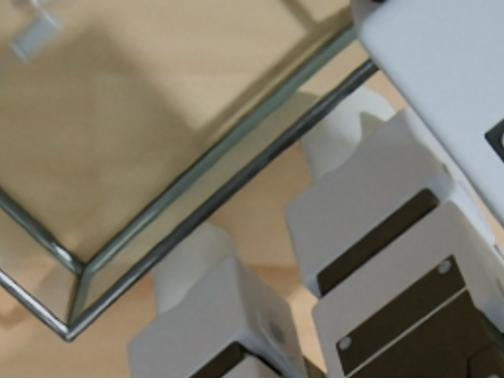

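Request:
{"op": "execute_actions", "data": {
  "actions": [
    [[0,0,0,0,0,0,0.75,0.0,0.577,0.7,0.75,0.0,0.577,0.7,-0.479,0.001,0.577,0.696,0.71,0.68,0.23,0.17,0.6,-0.7,0,0,0,0,0,0,0,0,0,0,0,0,0,0,0,0,0,0,0,0,0,0,0.4,-0.6],[0,0,0.03,0,0,0,1.0,0.0,0.577,0.7,1.0,0.0,0.577,0.7,-0.479,0.001,0.577,0.696,0.71,0.68,0.23,0.17,0.6,-0.6,0,0,0,0,0,0,0,0,0,0,0,0,0,0,0,0,0,0,0,0,0,0,0.4,-0.6],[0,0,0.06,0,0,0,1.0,0.0,0.577,0.7,1.0,0.0,0.577,0.7,-0.479,0.001,0.577,0.696,0.71,0.68,0.23,0.17,0.6,-0.5,0,0,0,0,0,0,0,0,0,0,0,0,0,0,0,0,0,0,0,0,0,0,0.4,-0.6],[0,0,0.09,0,0,0,1.0,0.0,0.577,0.7,1.0,0.0,0.577,0.7,-0.479,0.001,0.577,0.696,0.71,0.68,0.23,0.17,0.6,-0.5,0,0,0,0,0,0,0,0,0,0,0,0,0,0,0,0,0,0,0,0,0,0,0.4,-0.6],[0,0,0.12,0,0,0,1.0,0.0,0.577,0.7,1.0,0.0,0.577,0.7,-0.479,0.001,0.577,0.696,0.71,0.68,0.23,0.17,0.6,-0.5,0,0,0,0,0,0,0,0,0,0,0,0,0,0,0,0,0,0,0,0,0,0,0.4,-0.6]],
    [[0.0,0.0,0,0,0,0,1.0,0.0,0.577,0.7,1.0,0.0,0.577,0.7,-0.479,0.001,0.577,0.696,0.71,0.68,0.23,0.17,0.4,-0.6,0,0,0,0,0,0,0,0,0,0,0,0,0,0,0,0,0,0,0,0,0,0,0.4,-0.6],[0.03,0.005,0,0,0,0,1.0,0.0,0.577,0.7,1.0,0.0,0.577,0.7,-0.479,0.001,0.577,0.696,0.71,0.68,0.23,0.17,0.4,-0.6,0,0,0,0,0,0,0,0,0,0,0,0,0,0,0,0,0,0,0,0,0,0,0.4,-0.6],[0.06,0.012,0,0,0,0,1.0,0.0,0.577,0.7,1.0,0.0,0.577,0.7,-0.479,0.001,0.577,0.696,0.71,0.68,0.23,0.17,0.4,-0.6,0,0,0,0,0,0,0,0,0,0,0,0,0,0,0,0,0,0,0,0,0,0,0.4,-0.6],[0.09,0.022,0,0,0,0,1.0,0.0,0.577,0.7,1.0,0.0,0.577,0.7,-0.479,0.001,0.577,0.696,0.71,0.68,0.23,0.17,0.4,-0.6,0,0,0,0,0,0,0,0,0,0,0,0,0,0,0,0,0,0,0,0,0,0,0.4,-0.6],[0.11,0.032,0,0,0,0,1.0,0.0,0.577,0.7,1.0,0.0,0.577,0.7,-0.479,0.001,0.577,0.696,0.71,0.68,0.23,0.17,0.4,-0.6,0,0,0,0,0,0,0,0,0,0,0,0,0,0,0,0,0,0,0,0,0,0,0.4,-0.6]]
  ],
  "cameras": ["cam_left_wrist"]
}}

Request:
{"op": "zoom_image", "data": {
  "camera": "cam_left_wrist",
  "region": [220, 0, 400, 135]
}}

Scene clock: 18170.43 s.
left_arm: end_effector_position=(+0.3017, +0.4657, +0.1778) hand_goal=(+1.000, +0.000, +0.578, +0.700, +1.000, +0.000, +0.578, +0.700, -0.478, +0.002, +0.578, +0.696, +0.710, +0.680, +0.230, +0.170) hand_measured=(+0.994, -0.002, +0.580, +0.702, +0.992, +0.002, +0.578, +0.698, -0.462, +0.002, +0.580, +0.694, +0.710, +0.680, +0.226, +0.168) hand_current_ma=(-20, -6, +3, +5, -24, +4, +2, -2, +57, -1, +3, -6, +0, -2, -15, -9) hand_state=(goal, goal, goal, goal, goal, goal, goal, goal, goal, goal, goal, goal, goal, goal, goal, goal) hand_current_limit=0.40 hand_speed=-0.60 end_effector_quat_wxyz=(-0.024, +0.390, +0.921, -0.013) | right_arm: end_effector_position=(+0.6882, -0.5142, +0.2476) hand_goal=(+0.750, +0.000, +0.580, +0.700, +0.750, +0.000, +0.580, +0.700, +0.750, +0.000, +0.580, +0.700, +0.710, +0.680, +0.230, +0.170) hand_measured=(+0.760, +0.000, +0.580, +0.698, +0.760, +0.000, +0.580, +0.698, +0.760, +0.000, +0.580, +0.698, +0.722, +0.678, +0.226, +0.168) hand_current_ma=(+19, +0, +0, -2, +18, +0, +0, -3, +19, +0, +0, -2, +19, -3, -6, -3) hand_state=(goal, goal, goal, goal, goal, goal, goal, goal, goal, goal, goal, goal, goal, goal, goal, goal) hand_current_limit=0.40 hand_speed=-0.60 end_effector_quat_wxyz=(+0.587, +0.727, +0.313, +0.171)
Joint positions: left_arm=[0.134 0.992 0.842 -1.476 -0.002 -0.636] | right_arm=[-0.076 1.815 1.107 0.353 0.759 0.128]
Joint torques (N m): left_arm=[0.56 -3.25 13.18 0.4 -0.16 0] | right_arm=[-0.62 -15.38 8.77 2.04 0.4 -0.1]
Heat: left arm: hottest elbow 45 °C; right arm: hottest elbow 43 °C.
Hand target: left_arm +0.3204, +0.4708, +0.2000; +0.000, +0.391, +0.921, +0.000 | right_arm +0.6936, -0.5147, +0.2511; +0.589, +0.726, +0.309, +0.176
Off the commanded pose: left_arm 0.029 m, 3 deg | right_arm 0.006 m, 1 deg.
Images, in order (width x height): cam_left_wrist 672x504.

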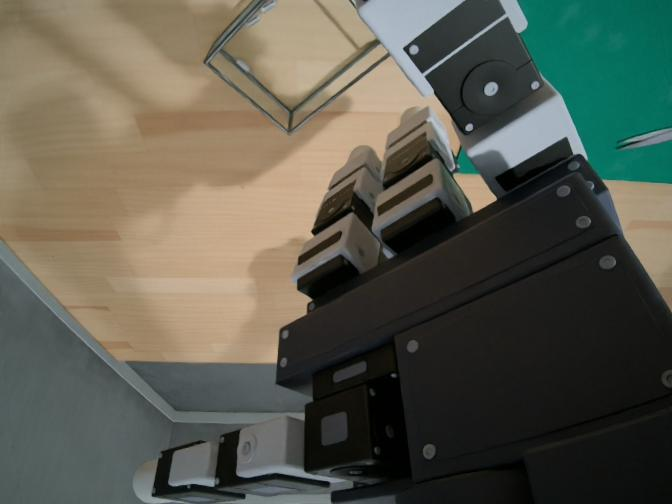

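Scaled by 2.800 from the camera's 672x504 image, which has a finer 960x720 frame.

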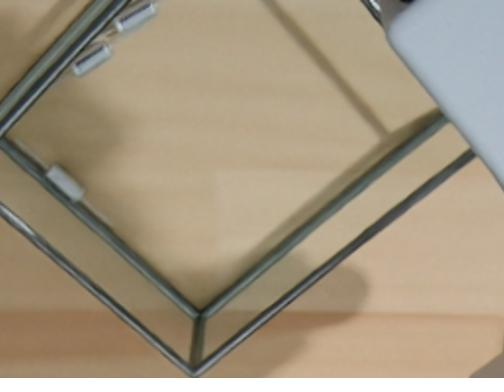

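Request:
{"op": "execute_actions", "data": {
  "actions": [
    [[-0.007,0.03,-0.02,0,0,0,0.8,0.0,0.577,0.7,1.0,0.0,1.0,1.0,-0.479,0.001,0.577,0.696,0.71,0.68,0.23,0.17,0.4,-0.6,0,0,0,0,0,0,0,0,0,0,0,0,0,0,0,0,0,0,0,0,0,0,0.4,-0.6],[-0.014,0.06,-0.04,0,0,0,0.678,0.0,0.577,0.7,1.0,0.0,1.0,1.0,-0.479,0.001,0.577,0.696,0.71,0.68,0.23,0.17,0.4,-0.6,0,0,0,0,0,0,0,0,0,0,0,0,0,0,0,0,0,0,0,0,0,0,0.4,-0.6],[-0.0215,0.0863,-0.058,0,0,0,0.678,0.0,0.577,0.7,1.0,0.0,1.0,1.0,-0.479,0.001,0.577,0.696,0.71,0.68,0.23,0.17,0.4,-0.6,0,0,0,0,0,0,0,0,0,0,0,0,0,0,0,0,0,0,0,0,0,0,0.4,-0.6]]
  ],
  "cameras": ["cam_left_wrist"]
}}

Request:
{"op": "zoom_image", "data": {
  "camera": "cam_left_wrist",
  "region": [270, 0, 450, 135]
}}

Scene clock: 18224.73 s.
left_arm: end_effector_position=(+0.3043, +0.5197, +0.1660) hand_goal=(+0.678, +0.000, +0.578, +0.700, +1.000, +0.000, +1.000, +1.000, -0.478, +0.002, +0.578, +0.696, +0.710, +0.680, +0.230, +0.170) hand_measured=(+0.680, -0.002, +0.580, +0.702, +0.992, +0.002, +0.994, +0.996, -0.462, +0.002, +0.580, +0.694, +0.710, +0.680, +0.226, +0.168) hand_current_ma=(+4, -5, +3, +5, -24, +4, -19, -8, +57, -1, +3, -6, +0, -2, -15, -9) hand_state=(goal, goal, goal, goal, goal, goal, goal, goal, goal, goal, goal, goal, goal, goal, goal, goal) hand_current_limit=0.40 hand_speed=-0.60 end_effector_quat_wxyz=(-0.002, +0.389, +0.921, +0.000) | right_arm: end_effector_position=(+0.6882, -0.5142, +0.2476) hand_goal=(+0.750, +0.000, +0.580, +0.700, +0.750, +0.000, +0.580, +0.700, +0.750, +0.000, +0.580, +0.700, +0.710, +0.680, +0.230, +0.170) hand_measured=(+0.760, +0.000, +0.580, +0.698, +0.760, +0.000, +0.580, +0.698, +0.760, +0.000, +0.580, +0.698, +0.722, +0.678, +0.226, +0.168) hand_current_ma=(+19, +0, +0, -2, +18, +0, +0, -3, +19, +0, +0, -2, +19, -3, -6, -3) hand_state=(goal, goal, goal, goal, goal, goal, goal, goal, goal, goal, goal, goal, goal, goal, goal, goal) hand_current_limit=0.40 hand_speed=-0.60 end_effector_quat_wxyz=(+0.587, +0.727, +0.313, +0.171)
Joint positions: left_arm=[0.346 1.007 0.814 -1.38 -0.003 -0.426] | right_arm=[-0.076 1.815 1.107 0.353 0.759 0.128]
Joint torques (N m): left_arm=[0.44 -3.25 9.16 0.7 -0.07 0.03] | right_arm=[-1.26 -14.97 8.73 1.98 0.37 -0.1]
Motor temperatures (°C): left_arm=[25 27 47 27 28 27] | right_arm=[27 35 43 28 26 27]
Heat: left arm: hottest elbow 47 °C; right arm: hottest elbow 43 °C.
Hand target: left_arm +0.3075, +0.5225, +0.1652; +0.000, +0.391, +0.921, +0.000 | right_arm +0.6936, -0.5147, +0.2511; +0.589, +0.726, +0.309, +0.176
Off the commanded pose: left_arm 0.004 m, 0 deg | right_arm 0.006 m, 1 deg.
Images, in order (width x height): cam_left_wrist 672x504.

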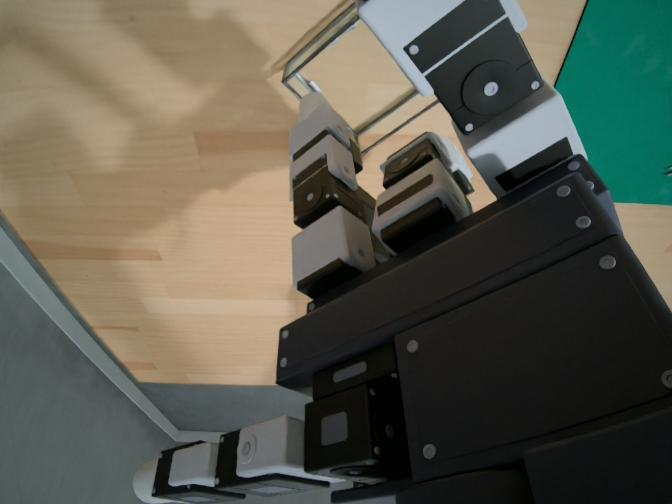

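Scaled by 2.800 from the camera's 672x504 image, which has a finer 960x720 frame.

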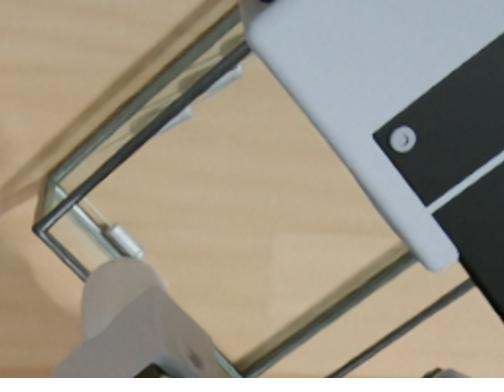

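Request:
{"op": "execute_actions", "data": {
  "actions": [
    [[0.002,0.002,-0.02,0,0,0,0.664,-0.012,0.577,0.7,1.0,0.0,1.0,1.0,-0.479,0.001,0.577,0.696,0.71,0.68,0.23,0.17,0.4,-0.6,0,0,0,0,0,0,0,0,0,0,0,0,0,0,0,0,0,0,0,0,0,0,0.4,-0.6],[0.0042,0.004,-0.04,0,0,0,0.664,-0.012,0.577,0.7,1.0,0.0,1.0,1.0,-0.479,0.001,0.577,0.696,0.71,0.68,0.23,0.17,0.4,-0.6,0,0,0,0,0,0,0,0,0,0,0,0,0,0,0,0,0,0,0,0,0,0,0.4,-0.6],[0.0042,0.004,-0.058,0,0,0,0.664,-0.012,0.577,0.7,1.0,0.0,1.0,1.0,-0.479,0.001,0.577,0.696,0.71,0.68,0.23,0.17,0.4,-0.6,0,0,0,0,0,0,0,0,0,0,0,0,0,0,0,0,0,0,0,0,0,0,0.4,-0.6]]
  ],
  "cameras": ["cam_left_wrist"]
}}

Request:
{"op": "zoom_image", "data": {
  "camera": "cam_left_wrist",
  "region": [250, 40, 370, 140]
}}

Scene clock: 18273.87 s.
left_arm: end_effector_position=(+0.3070, +0.5213, +0.1298) hand_goal=(+0.664, -0.012, +0.578, +0.700, +1.000, +0.000, +1.000, +1.000, -0.478, +0.002, +0.578, +0.696, +0.710, +0.680, +0.230, +0.170) hand_measured=(+0.664, -0.014, +0.580, +0.702, +0.992, +0.002, +0.994, +0.996, -0.462, +0.002, +0.580, +0.694, +0.710, +0.680, +0.226, +0.168) hand_current_ma=(+2, -2, +3, +5, -24, +4, -18, -8, +57, -1, +3, -6, +0, -2, -15, -9) hand_state=(goal, goal, goal, goal, goal, goal, goal, goal, goal, goal, goal, goal, goal, goal, goal, goal) hand_current_limit=0.40 hand_speed=-0.60 end_effector_quat_wxyz=(-0.003, +0.390, +0.921, -0.002) | right_arm: end_effector_position=(+0.6882, -0.5142, +0.2476) hand_goal=(+0.750, +0.000, +0.580, +0.700, +0.750, +0.000, +0.580, +0.700, +0.750, +0.000, +0.580, +0.700, +0.710, +0.680, +0.230, +0.170) hand_measured=(+0.760, +0.000, +0.580, +0.698, +0.760, +0.000, +0.580, +0.698, +0.760, +0.000, +0.580, +0.698, +0.722, +0.678, +0.226, +0.168) hand_current_ma=(+19, +0, +0, -2, +18, +0, +0, -3, +19, +0, +0, -2, +19, -3, -6, -3) hand_state=(goal, goal, goal, goal, goal, goal, goal, goal, goal, goal, goal, goal, goal, goal, goal, goal) hand_current_limit=0.40 hand_speed=-0.60 end_effector_quat_wxyz=(+0.587, +0.727, +0.313, +0.171)
Joint positions: left_arm=[0.351 1.048 0.742 -1.273 -0.001 -0.419] | right_arm=[-0.076 1.815 1.107 0.353 0.759 0.128]
Joint torques (N m): left_arm=[0.5 -3.78 9.05 0.66 -0.14 0.04] | right_arm=[-0.91 -15.27 8.73 1.94 0.38 -0.11]
Heat: left arm: hottest elbow 44 °C; right arm: hottest elbow 43 °C.
Hand target: left_arm +0.3101, +0.5250, +0.1305; +0.000, +0.391, +0.921, +0.000 | right_arm +0.6936, -0.5147, +0.2511; +0.589, +0.726, +0.309, +0.176
Off the commanded pose: left_arm 0.005 m, 0 deg | right_arm 0.006 m, 1 deg.
Images, in order (width x height): cam_left_wrist 672x504.

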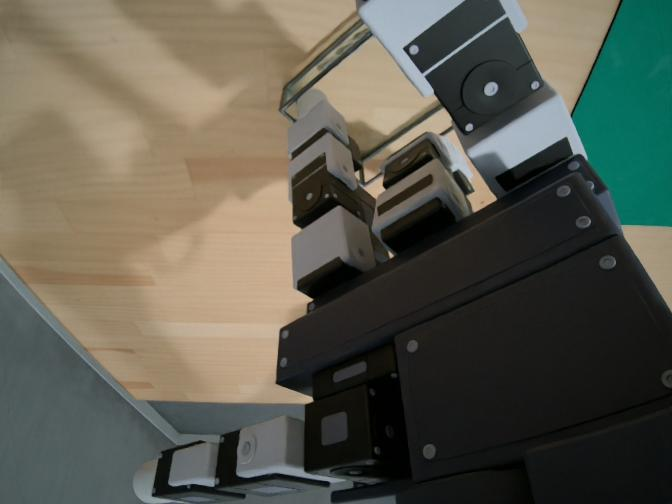

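Scaled by 4.200 from the camera's 672x504 image, which has a finer 960x720 frame.

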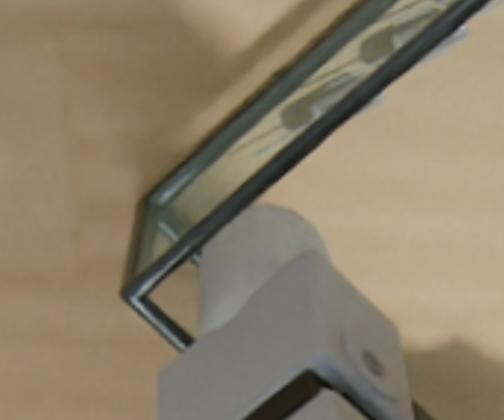

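Request:
{"op": "execute_actions", "data": {
  "actions": [
    [[0,0,-0.005,0,0,0,0.664,-0.004,0.577,0.7,1.0,0.0,1.0,1.0,-0.479,0.001,0.577,0.696,0.71,0.68,0.23,0.17,0.4,-0.9,0,0,0,0,0,0,0,0,0,0,0,0,0,0,0,0,0,0,0,0,0,0,0.4,-0.6],[0,0,-0.0085,0,0,0,0.664,-0.004,0.577,0.7,1.0,0.0,1.0,1.0,-0.479,0.001,0.577,0.696,0.71,0.68,0.23,0.17,0.4,-0.9,0,0,0,0,0,0,0,0,0,0,0,0,0,0,0,0,0,0,0,0,0,0,0.4,-0.6]],
    [[0,0,0,0,0,0,0.70,-0.004,0.577,0.7,1.0,0.0,1.0,1.0,-0.479,0.001,0.577,0.696,0.71,0.68,0.23,0.17,0.4,-0.95,0,0,0,0,0,0,0,0,0,0,0,0,0,0,0,0,0,0,0,0,0,0,0.4,-0.6]]
  ],
  "cameras": ["cam_left_wrist"]
}}

Request:
{"op": "zoom_image", "data": {
  "camera": "cam_left_wrist",
  "region": [250, 40, 370, 140]
}}

Scene clock: 18295.87 s.
left_arm: end_effector_position=(+0.3082, +0.5218, +0.1272) hand_goal=(+0.700, -0.004, +0.578, +0.700, +1.000, +0.000, +1.000, +1.000, -0.478, +0.002, +0.578, +0.696, +0.710, +0.680, +0.230, +0.170) hand_measured=(+0.698, -0.008, +0.580, +0.702, +0.992, +0.002, +0.994, +0.996, -0.462, +0.002, +0.580, +0.694, +0.710, +0.680, +0.226, +0.168) hand_current_ma=(-8, -7, +3, +5, -24, +4, -18, -8, +57, -1, +3, -6, +0, -2, -15, -9) hand_state=(goal, goal, goal, goal, goal, goal, goal, goal, goal, goal, goal, goal, goal, goal, goal, goal) hand_current_limit=0.40 hand_speed=-0.95 end_effector_quat_wxyz=(+0.000, +0.390, +0.921, +0.001) | right_arm: end_effector_position=(+0.6882, -0.5142, +0.2476) hand_goal=(+0.750, +0.000, +0.580, +0.700, +0.750, +0.000, +0.580, +0.700, +0.750, +0.000, +0.580, +0.700, +0.710, +0.680, +0.230, +0.170) hand_measured=(+0.760, +0.000, +0.580, +0.698, +0.760, +0.000, +0.580, +0.698, +0.760, +0.000, +0.580, +0.698, +0.722, +0.678, +0.226, +0.168) hand_current_ma=(+19, +0, +0, -2, +18, +0, +0, -3, +19, +0, +0, -2, +19, -3, -6, -3) hand_state=(goal, goal, goal, goal, goal, goal, goal, goal, goal, goal, goal, goal, goal, goal, goal, goal) hand_current_limit=0.40 hand_speed=-0.60 end_effector_quat_wxyz=(+0.587, +0.727, +0.313, +0.171)
Joint positions: left_arm=[0.351 1.049 0.735 -1.256 -0.001 -0.419] | right_arm=[-0.076 1.815 1.107 0.353 0.759 0.128]
Joint torques (N m): left_arm=[0.56 -3.49 8.76 0.69 -0.12 0.03] | right_arm=[-0.56 -15.21 8.76 2.1 0.38 -0.1]
Heat: left arm: hottest elbow 44 °C; right arm: hottest elbow 43 °C.
Hand target: left_arm +0.3100, +0.5249, +0.1253; +0.000, +0.391, +0.921, +0.000 | right_arm +0.6936, -0.5147, +0.2511; +0.589, +0.726, +0.309, +0.176
Off the commanded pose: left_arm 0.004 m, 0 deg | right_arm 0.006 m, 1 deg.
Images, in order (width x height): cam_left_wrist 672x504.

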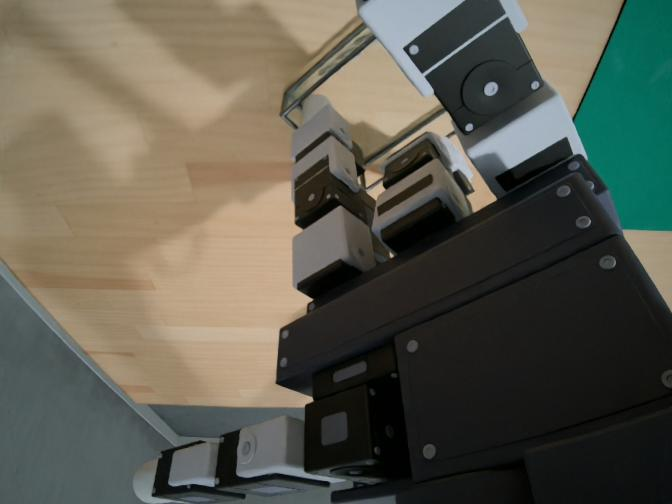

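Scaled by 4.200 from the camera's 672x504 image, which has a finer 960x720 frame.

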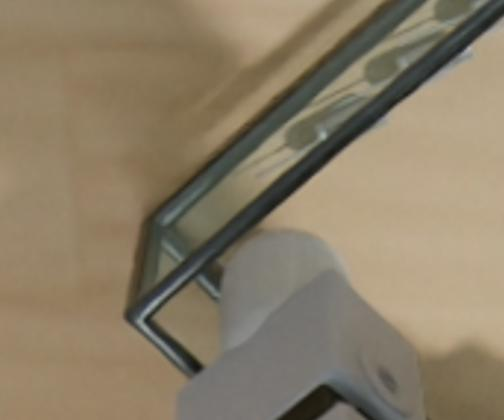

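Request:
{"op": "execute_actions", "data": {
  "actions": [
    [[0,0,0,0,0,0,0.66,-0.004,0.577,0.7,1.0,0.0,1.0,1.0,-0.479,0.001,0.577,0.696,0.71,0.68,0.23,0.17,0.4,-0.9,0,0,0,0,0,0,0,0,0,0,0,0,0,0,0,0,0,0,0,0,0,0,0.4,-0.6],[0,0,0,0,0,0,0.66,-0.004,0.577,0.7,1.0,0.0,1.0,1.0,-0.479,0.001,0.577,0.696,0.71,0.68,0.23,0.17,0.4,-0.9,0,0,0,0,0,0,0,0,0,0,0,0,0,0,0,0,0,0,0,0,0,0,0.4,-0.6],[0,0,0,0,0,0,0.66,-0.004,0.577,0.7,1.0,0.0,1.0,1.0,-0.479,0.001,0.577,0.696,0.71,0.68,0.23,0.17,0.4,-0.9,0,0,0,0,0,0,0,0,0,0,0,0,0,0,0,0,0,0,0,0,0,0,0.4,-0.6],[0,0,0,0,0,0,0.66,-0.004,0.577,0.7,1.0,0.0,1.0,1.0,-0.479,0.001,0.577,0.696,0.71,0.68,0.23,0.17,0.4,-0.9,0,0,0,0,0,0,0,0,0,0,0,0,0,0,0,0,0,0,0,0,0,0,0.4,-0.6],[0,0,0,0,0,0,0.66,-0.004,0.577,0.7,1.0,0.0,1.0,1.0,-0.479,0.001,0.577,0.696,0.71,0.68,0.23,0.17,0.4,-0.9,0,0,0,0,0,0,0,0,0,0,0,0,0,0,0,0,0,0,0,0,0,0,0.4,-0.6],[0,0,-0.0035,0,0,0,0.66,-0.004,0.577,0.7,1.0,0.0,1.0,1.0,-0.479,0.001,0.577,0.696,0.71,0.68,0.23,0.17,0.4,-0.9,0,0,0,0,0,0,0,0,0,0,0,0,0,0,0,0,0,0,0,0,0,0,0.4,-0.6]]
  ]
}}

Scene clock: 18317.03 s.
left_arm: end_effector_position=(+0.3083, +0.5218, +0.1253) hand_goal=(+0.660, -0.004, +0.578, +0.700, +1.000, +0.000, +1.000, +1.000, -0.478, +0.002, +0.578, +0.696, +0.710, +0.680, +0.230, +0.170) hand_measured=(+0.662, -0.006, +0.580, +0.702, +0.992, +0.002, +0.994, +0.996, -0.462, +0.002, +0.580, +0.694, +0.710, +0.680, +0.226, +0.168) hand_current_ma=(+6, -5, +3, +5, -24, +4, -18, -8, +57, -1, +3, -6, +0, -2, -15, -9) hand_state=(goal, goal, goal, goal, goal, goal, goal, goal, goal, goal, goal, goal, goal, goal, goal, goal) hand_current_limit=0.40 hand_speed=-0.90 end_effector_quat_wxyz=(+0.000, +0.390, +0.921, +0.001) | right_arm: end_effector_position=(+0.6882, -0.5142, +0.2476) hand_goal=(+0.750, +0.000, +0.580, +0.700, +0.750, +0.000, +0.580, +0.700, +0.750, +0.000, +0.580, +0.700, +0.710, +0.680, +0.230, +0.170) hand_measured=(+0.760, +0.000, +0.580, +0.698, +0.760, +0.000, +0.580, +0.698, +0.760, +0.000, +0.580, +0.698, +0.722, +0.678, +0.226, +0.168) hand_current_ma=(+19, +0, +0, -2, +18, +0, +0, -3, +19, +0, +0, -2, +19, -3, -6, -3) hand_state=(goal, goal, goal, goal, goal, goal, goal, goal, goal, goal, goal, goal, goal, goal, goal, goal) hand_current_limit=0.40 hand_speed=-0.60 end_effector_quat_wxyz=(+0.587, +0.727, +0.313, +0.171)
Joint positions: left_arm=[0.351 1.051 0.731 -1.25 -0.001 -0.419] | right_arm=[-0.076 1.815 1.107 0.353 0.759 0.128]
Joint torques (N m): left_arm=[0.56 -3.49 8.75 0.75 -0.13 0.03] | right_arm=[-1.03 -15.27 8.77 2.1 0.39 -0.1]
Heat: left arm: hottest elbow 43 °C; right arm: hottest elbow 43 °C.
Hand target: left_arm +0.3101, +0.5249, +0.1233; +0.000, +0.391, +0.921, +0.000 | right_arm +0.6936, -0.5147, +0.2511; +0.589, +0.726, +0.309, +0.176
Off the commanded pose: left_arm 0.004 m, 0 deg | right_arm 0.006 m, 1 deg.

Request:
{"op": "execute_actions", "data": {
  "actions": [],
  "cameras": ["cam_left_wrist"]
}}

Request:
{"op": "zoom_image", "data": {
  "camera": "cam_left_wrist",
  "region": [220, 20, 420, 170]
}}

Scene clock: 18402.13 s.
left_arm: end_effector_position=(+0.3084, +0.5218, +0.1253) hand_goal=(+0.660, -0.004, +0.578, +0.700, +1.000, +0.000, +1.000, +1.000, -0.478, +0.002, +0.578, +0.696, +0.710, +0.680, +0.230, +0.170) hand_measured=(+0.662, -0.006, +0.580, +0.702, +0.992, +0.002, +0.994, +0.996, -0.462, +0.002, +0.580, +0.694, +0.710, +0.680, +0.226, +0.168) hand_current_ma=(+6, -5, +3, +5, -24, +4, -18, -8, +57, -1, +3, -6, +0, -2, -15, -9) hand_state=(goal, goal, goal, goal, goal, goal, goal, goal, goal, goal, goal, goal, goal, goal, goal, goal) hand_current_limit=0.40 hand_speed=-0.90 end_effector_quat_wxyz=(+0.000, +0.390, +0.921, +0.001) | right_arm: end_effector_position=(+0.6882, -0.5142, +0.2476) hand_goal=(+0.750, +0.000, +0.580, +0.700, +0.750, +0.000, +0.580, +0.700, +0.750, +0.000, +0.580, +0.700, +0.710, +0.680, +0.230, +0.170) hand_measured=(+0.760, +0.000, +0.580, +0.698, +0.760, +0.000, +0.580, +0.698, +0.760, +0.000, +0.580, +0.698, +0.722, +0.678, +0.226, +0.168) hand_current_ma=(+19, +0, +0, -2, +18, +0, +0, -3, +19, +0, +0, -2, +19, -3, -6, -3) hand_state=(goal, goal, goal, goal, goal, goal, goal, goal, goal, goal, goal, goal, goal, goal, goal, goal) hand_current_limit=0.40 hand_speed=-0.60 end_effector_quat_wxyz=(+0.587, +0.727, +0.313, +0.171)
Joint positions: left_arm=[0.351 1.051 0.731 -1.25 -0.001 -0.419] | right_arm=[-0.076 1.815 1.107 0.353 0.759 0.128]
Joint velocities: within noise
Joint torques (N m): left_arm=[0.56 -3.49 8.76 0.7 -0.12 0.03] | right_arm=[-0.85 -14.97 8.81 2.07 0.39 -0.06]
Motor temperatures (°C): left_arm=[25 27 43 27 28 27] | right_arm=[27 35 43 28 26 27]
Heat: left arm: hottest elbow 43 °C; right arm: hottest elbow 43 °C.
Hand target: left_arm +0.3102, +0.5250, +0.1233; +0.001, +0.391, +0.921, +0.000 | right_arm +0.6936, -0.5147, +0.2511; +0.589, +0.726, +0.309, +0.176
Off the commanded pose: left_arm 0.004 m, 0 deg | right_arm 0.006 m, 1 deg.
Images, in order (width x height): cam_left_wrist 672x504.

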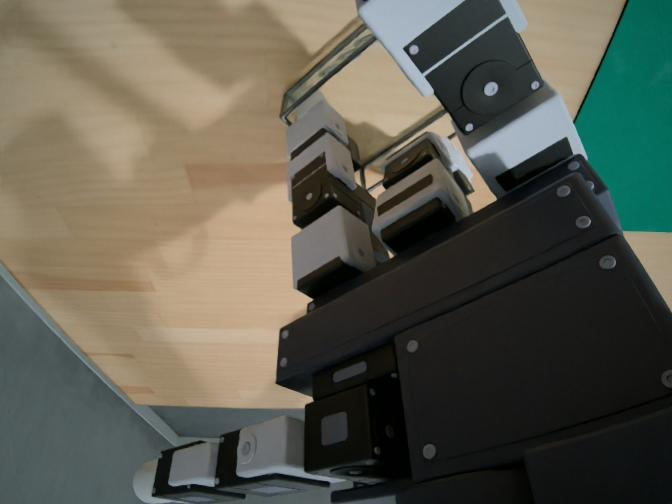

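Scaled by 2.520 from the camera's 672x504 image, which has a finer 960x720 frame.

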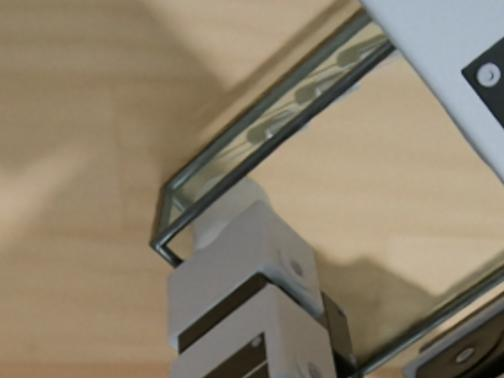

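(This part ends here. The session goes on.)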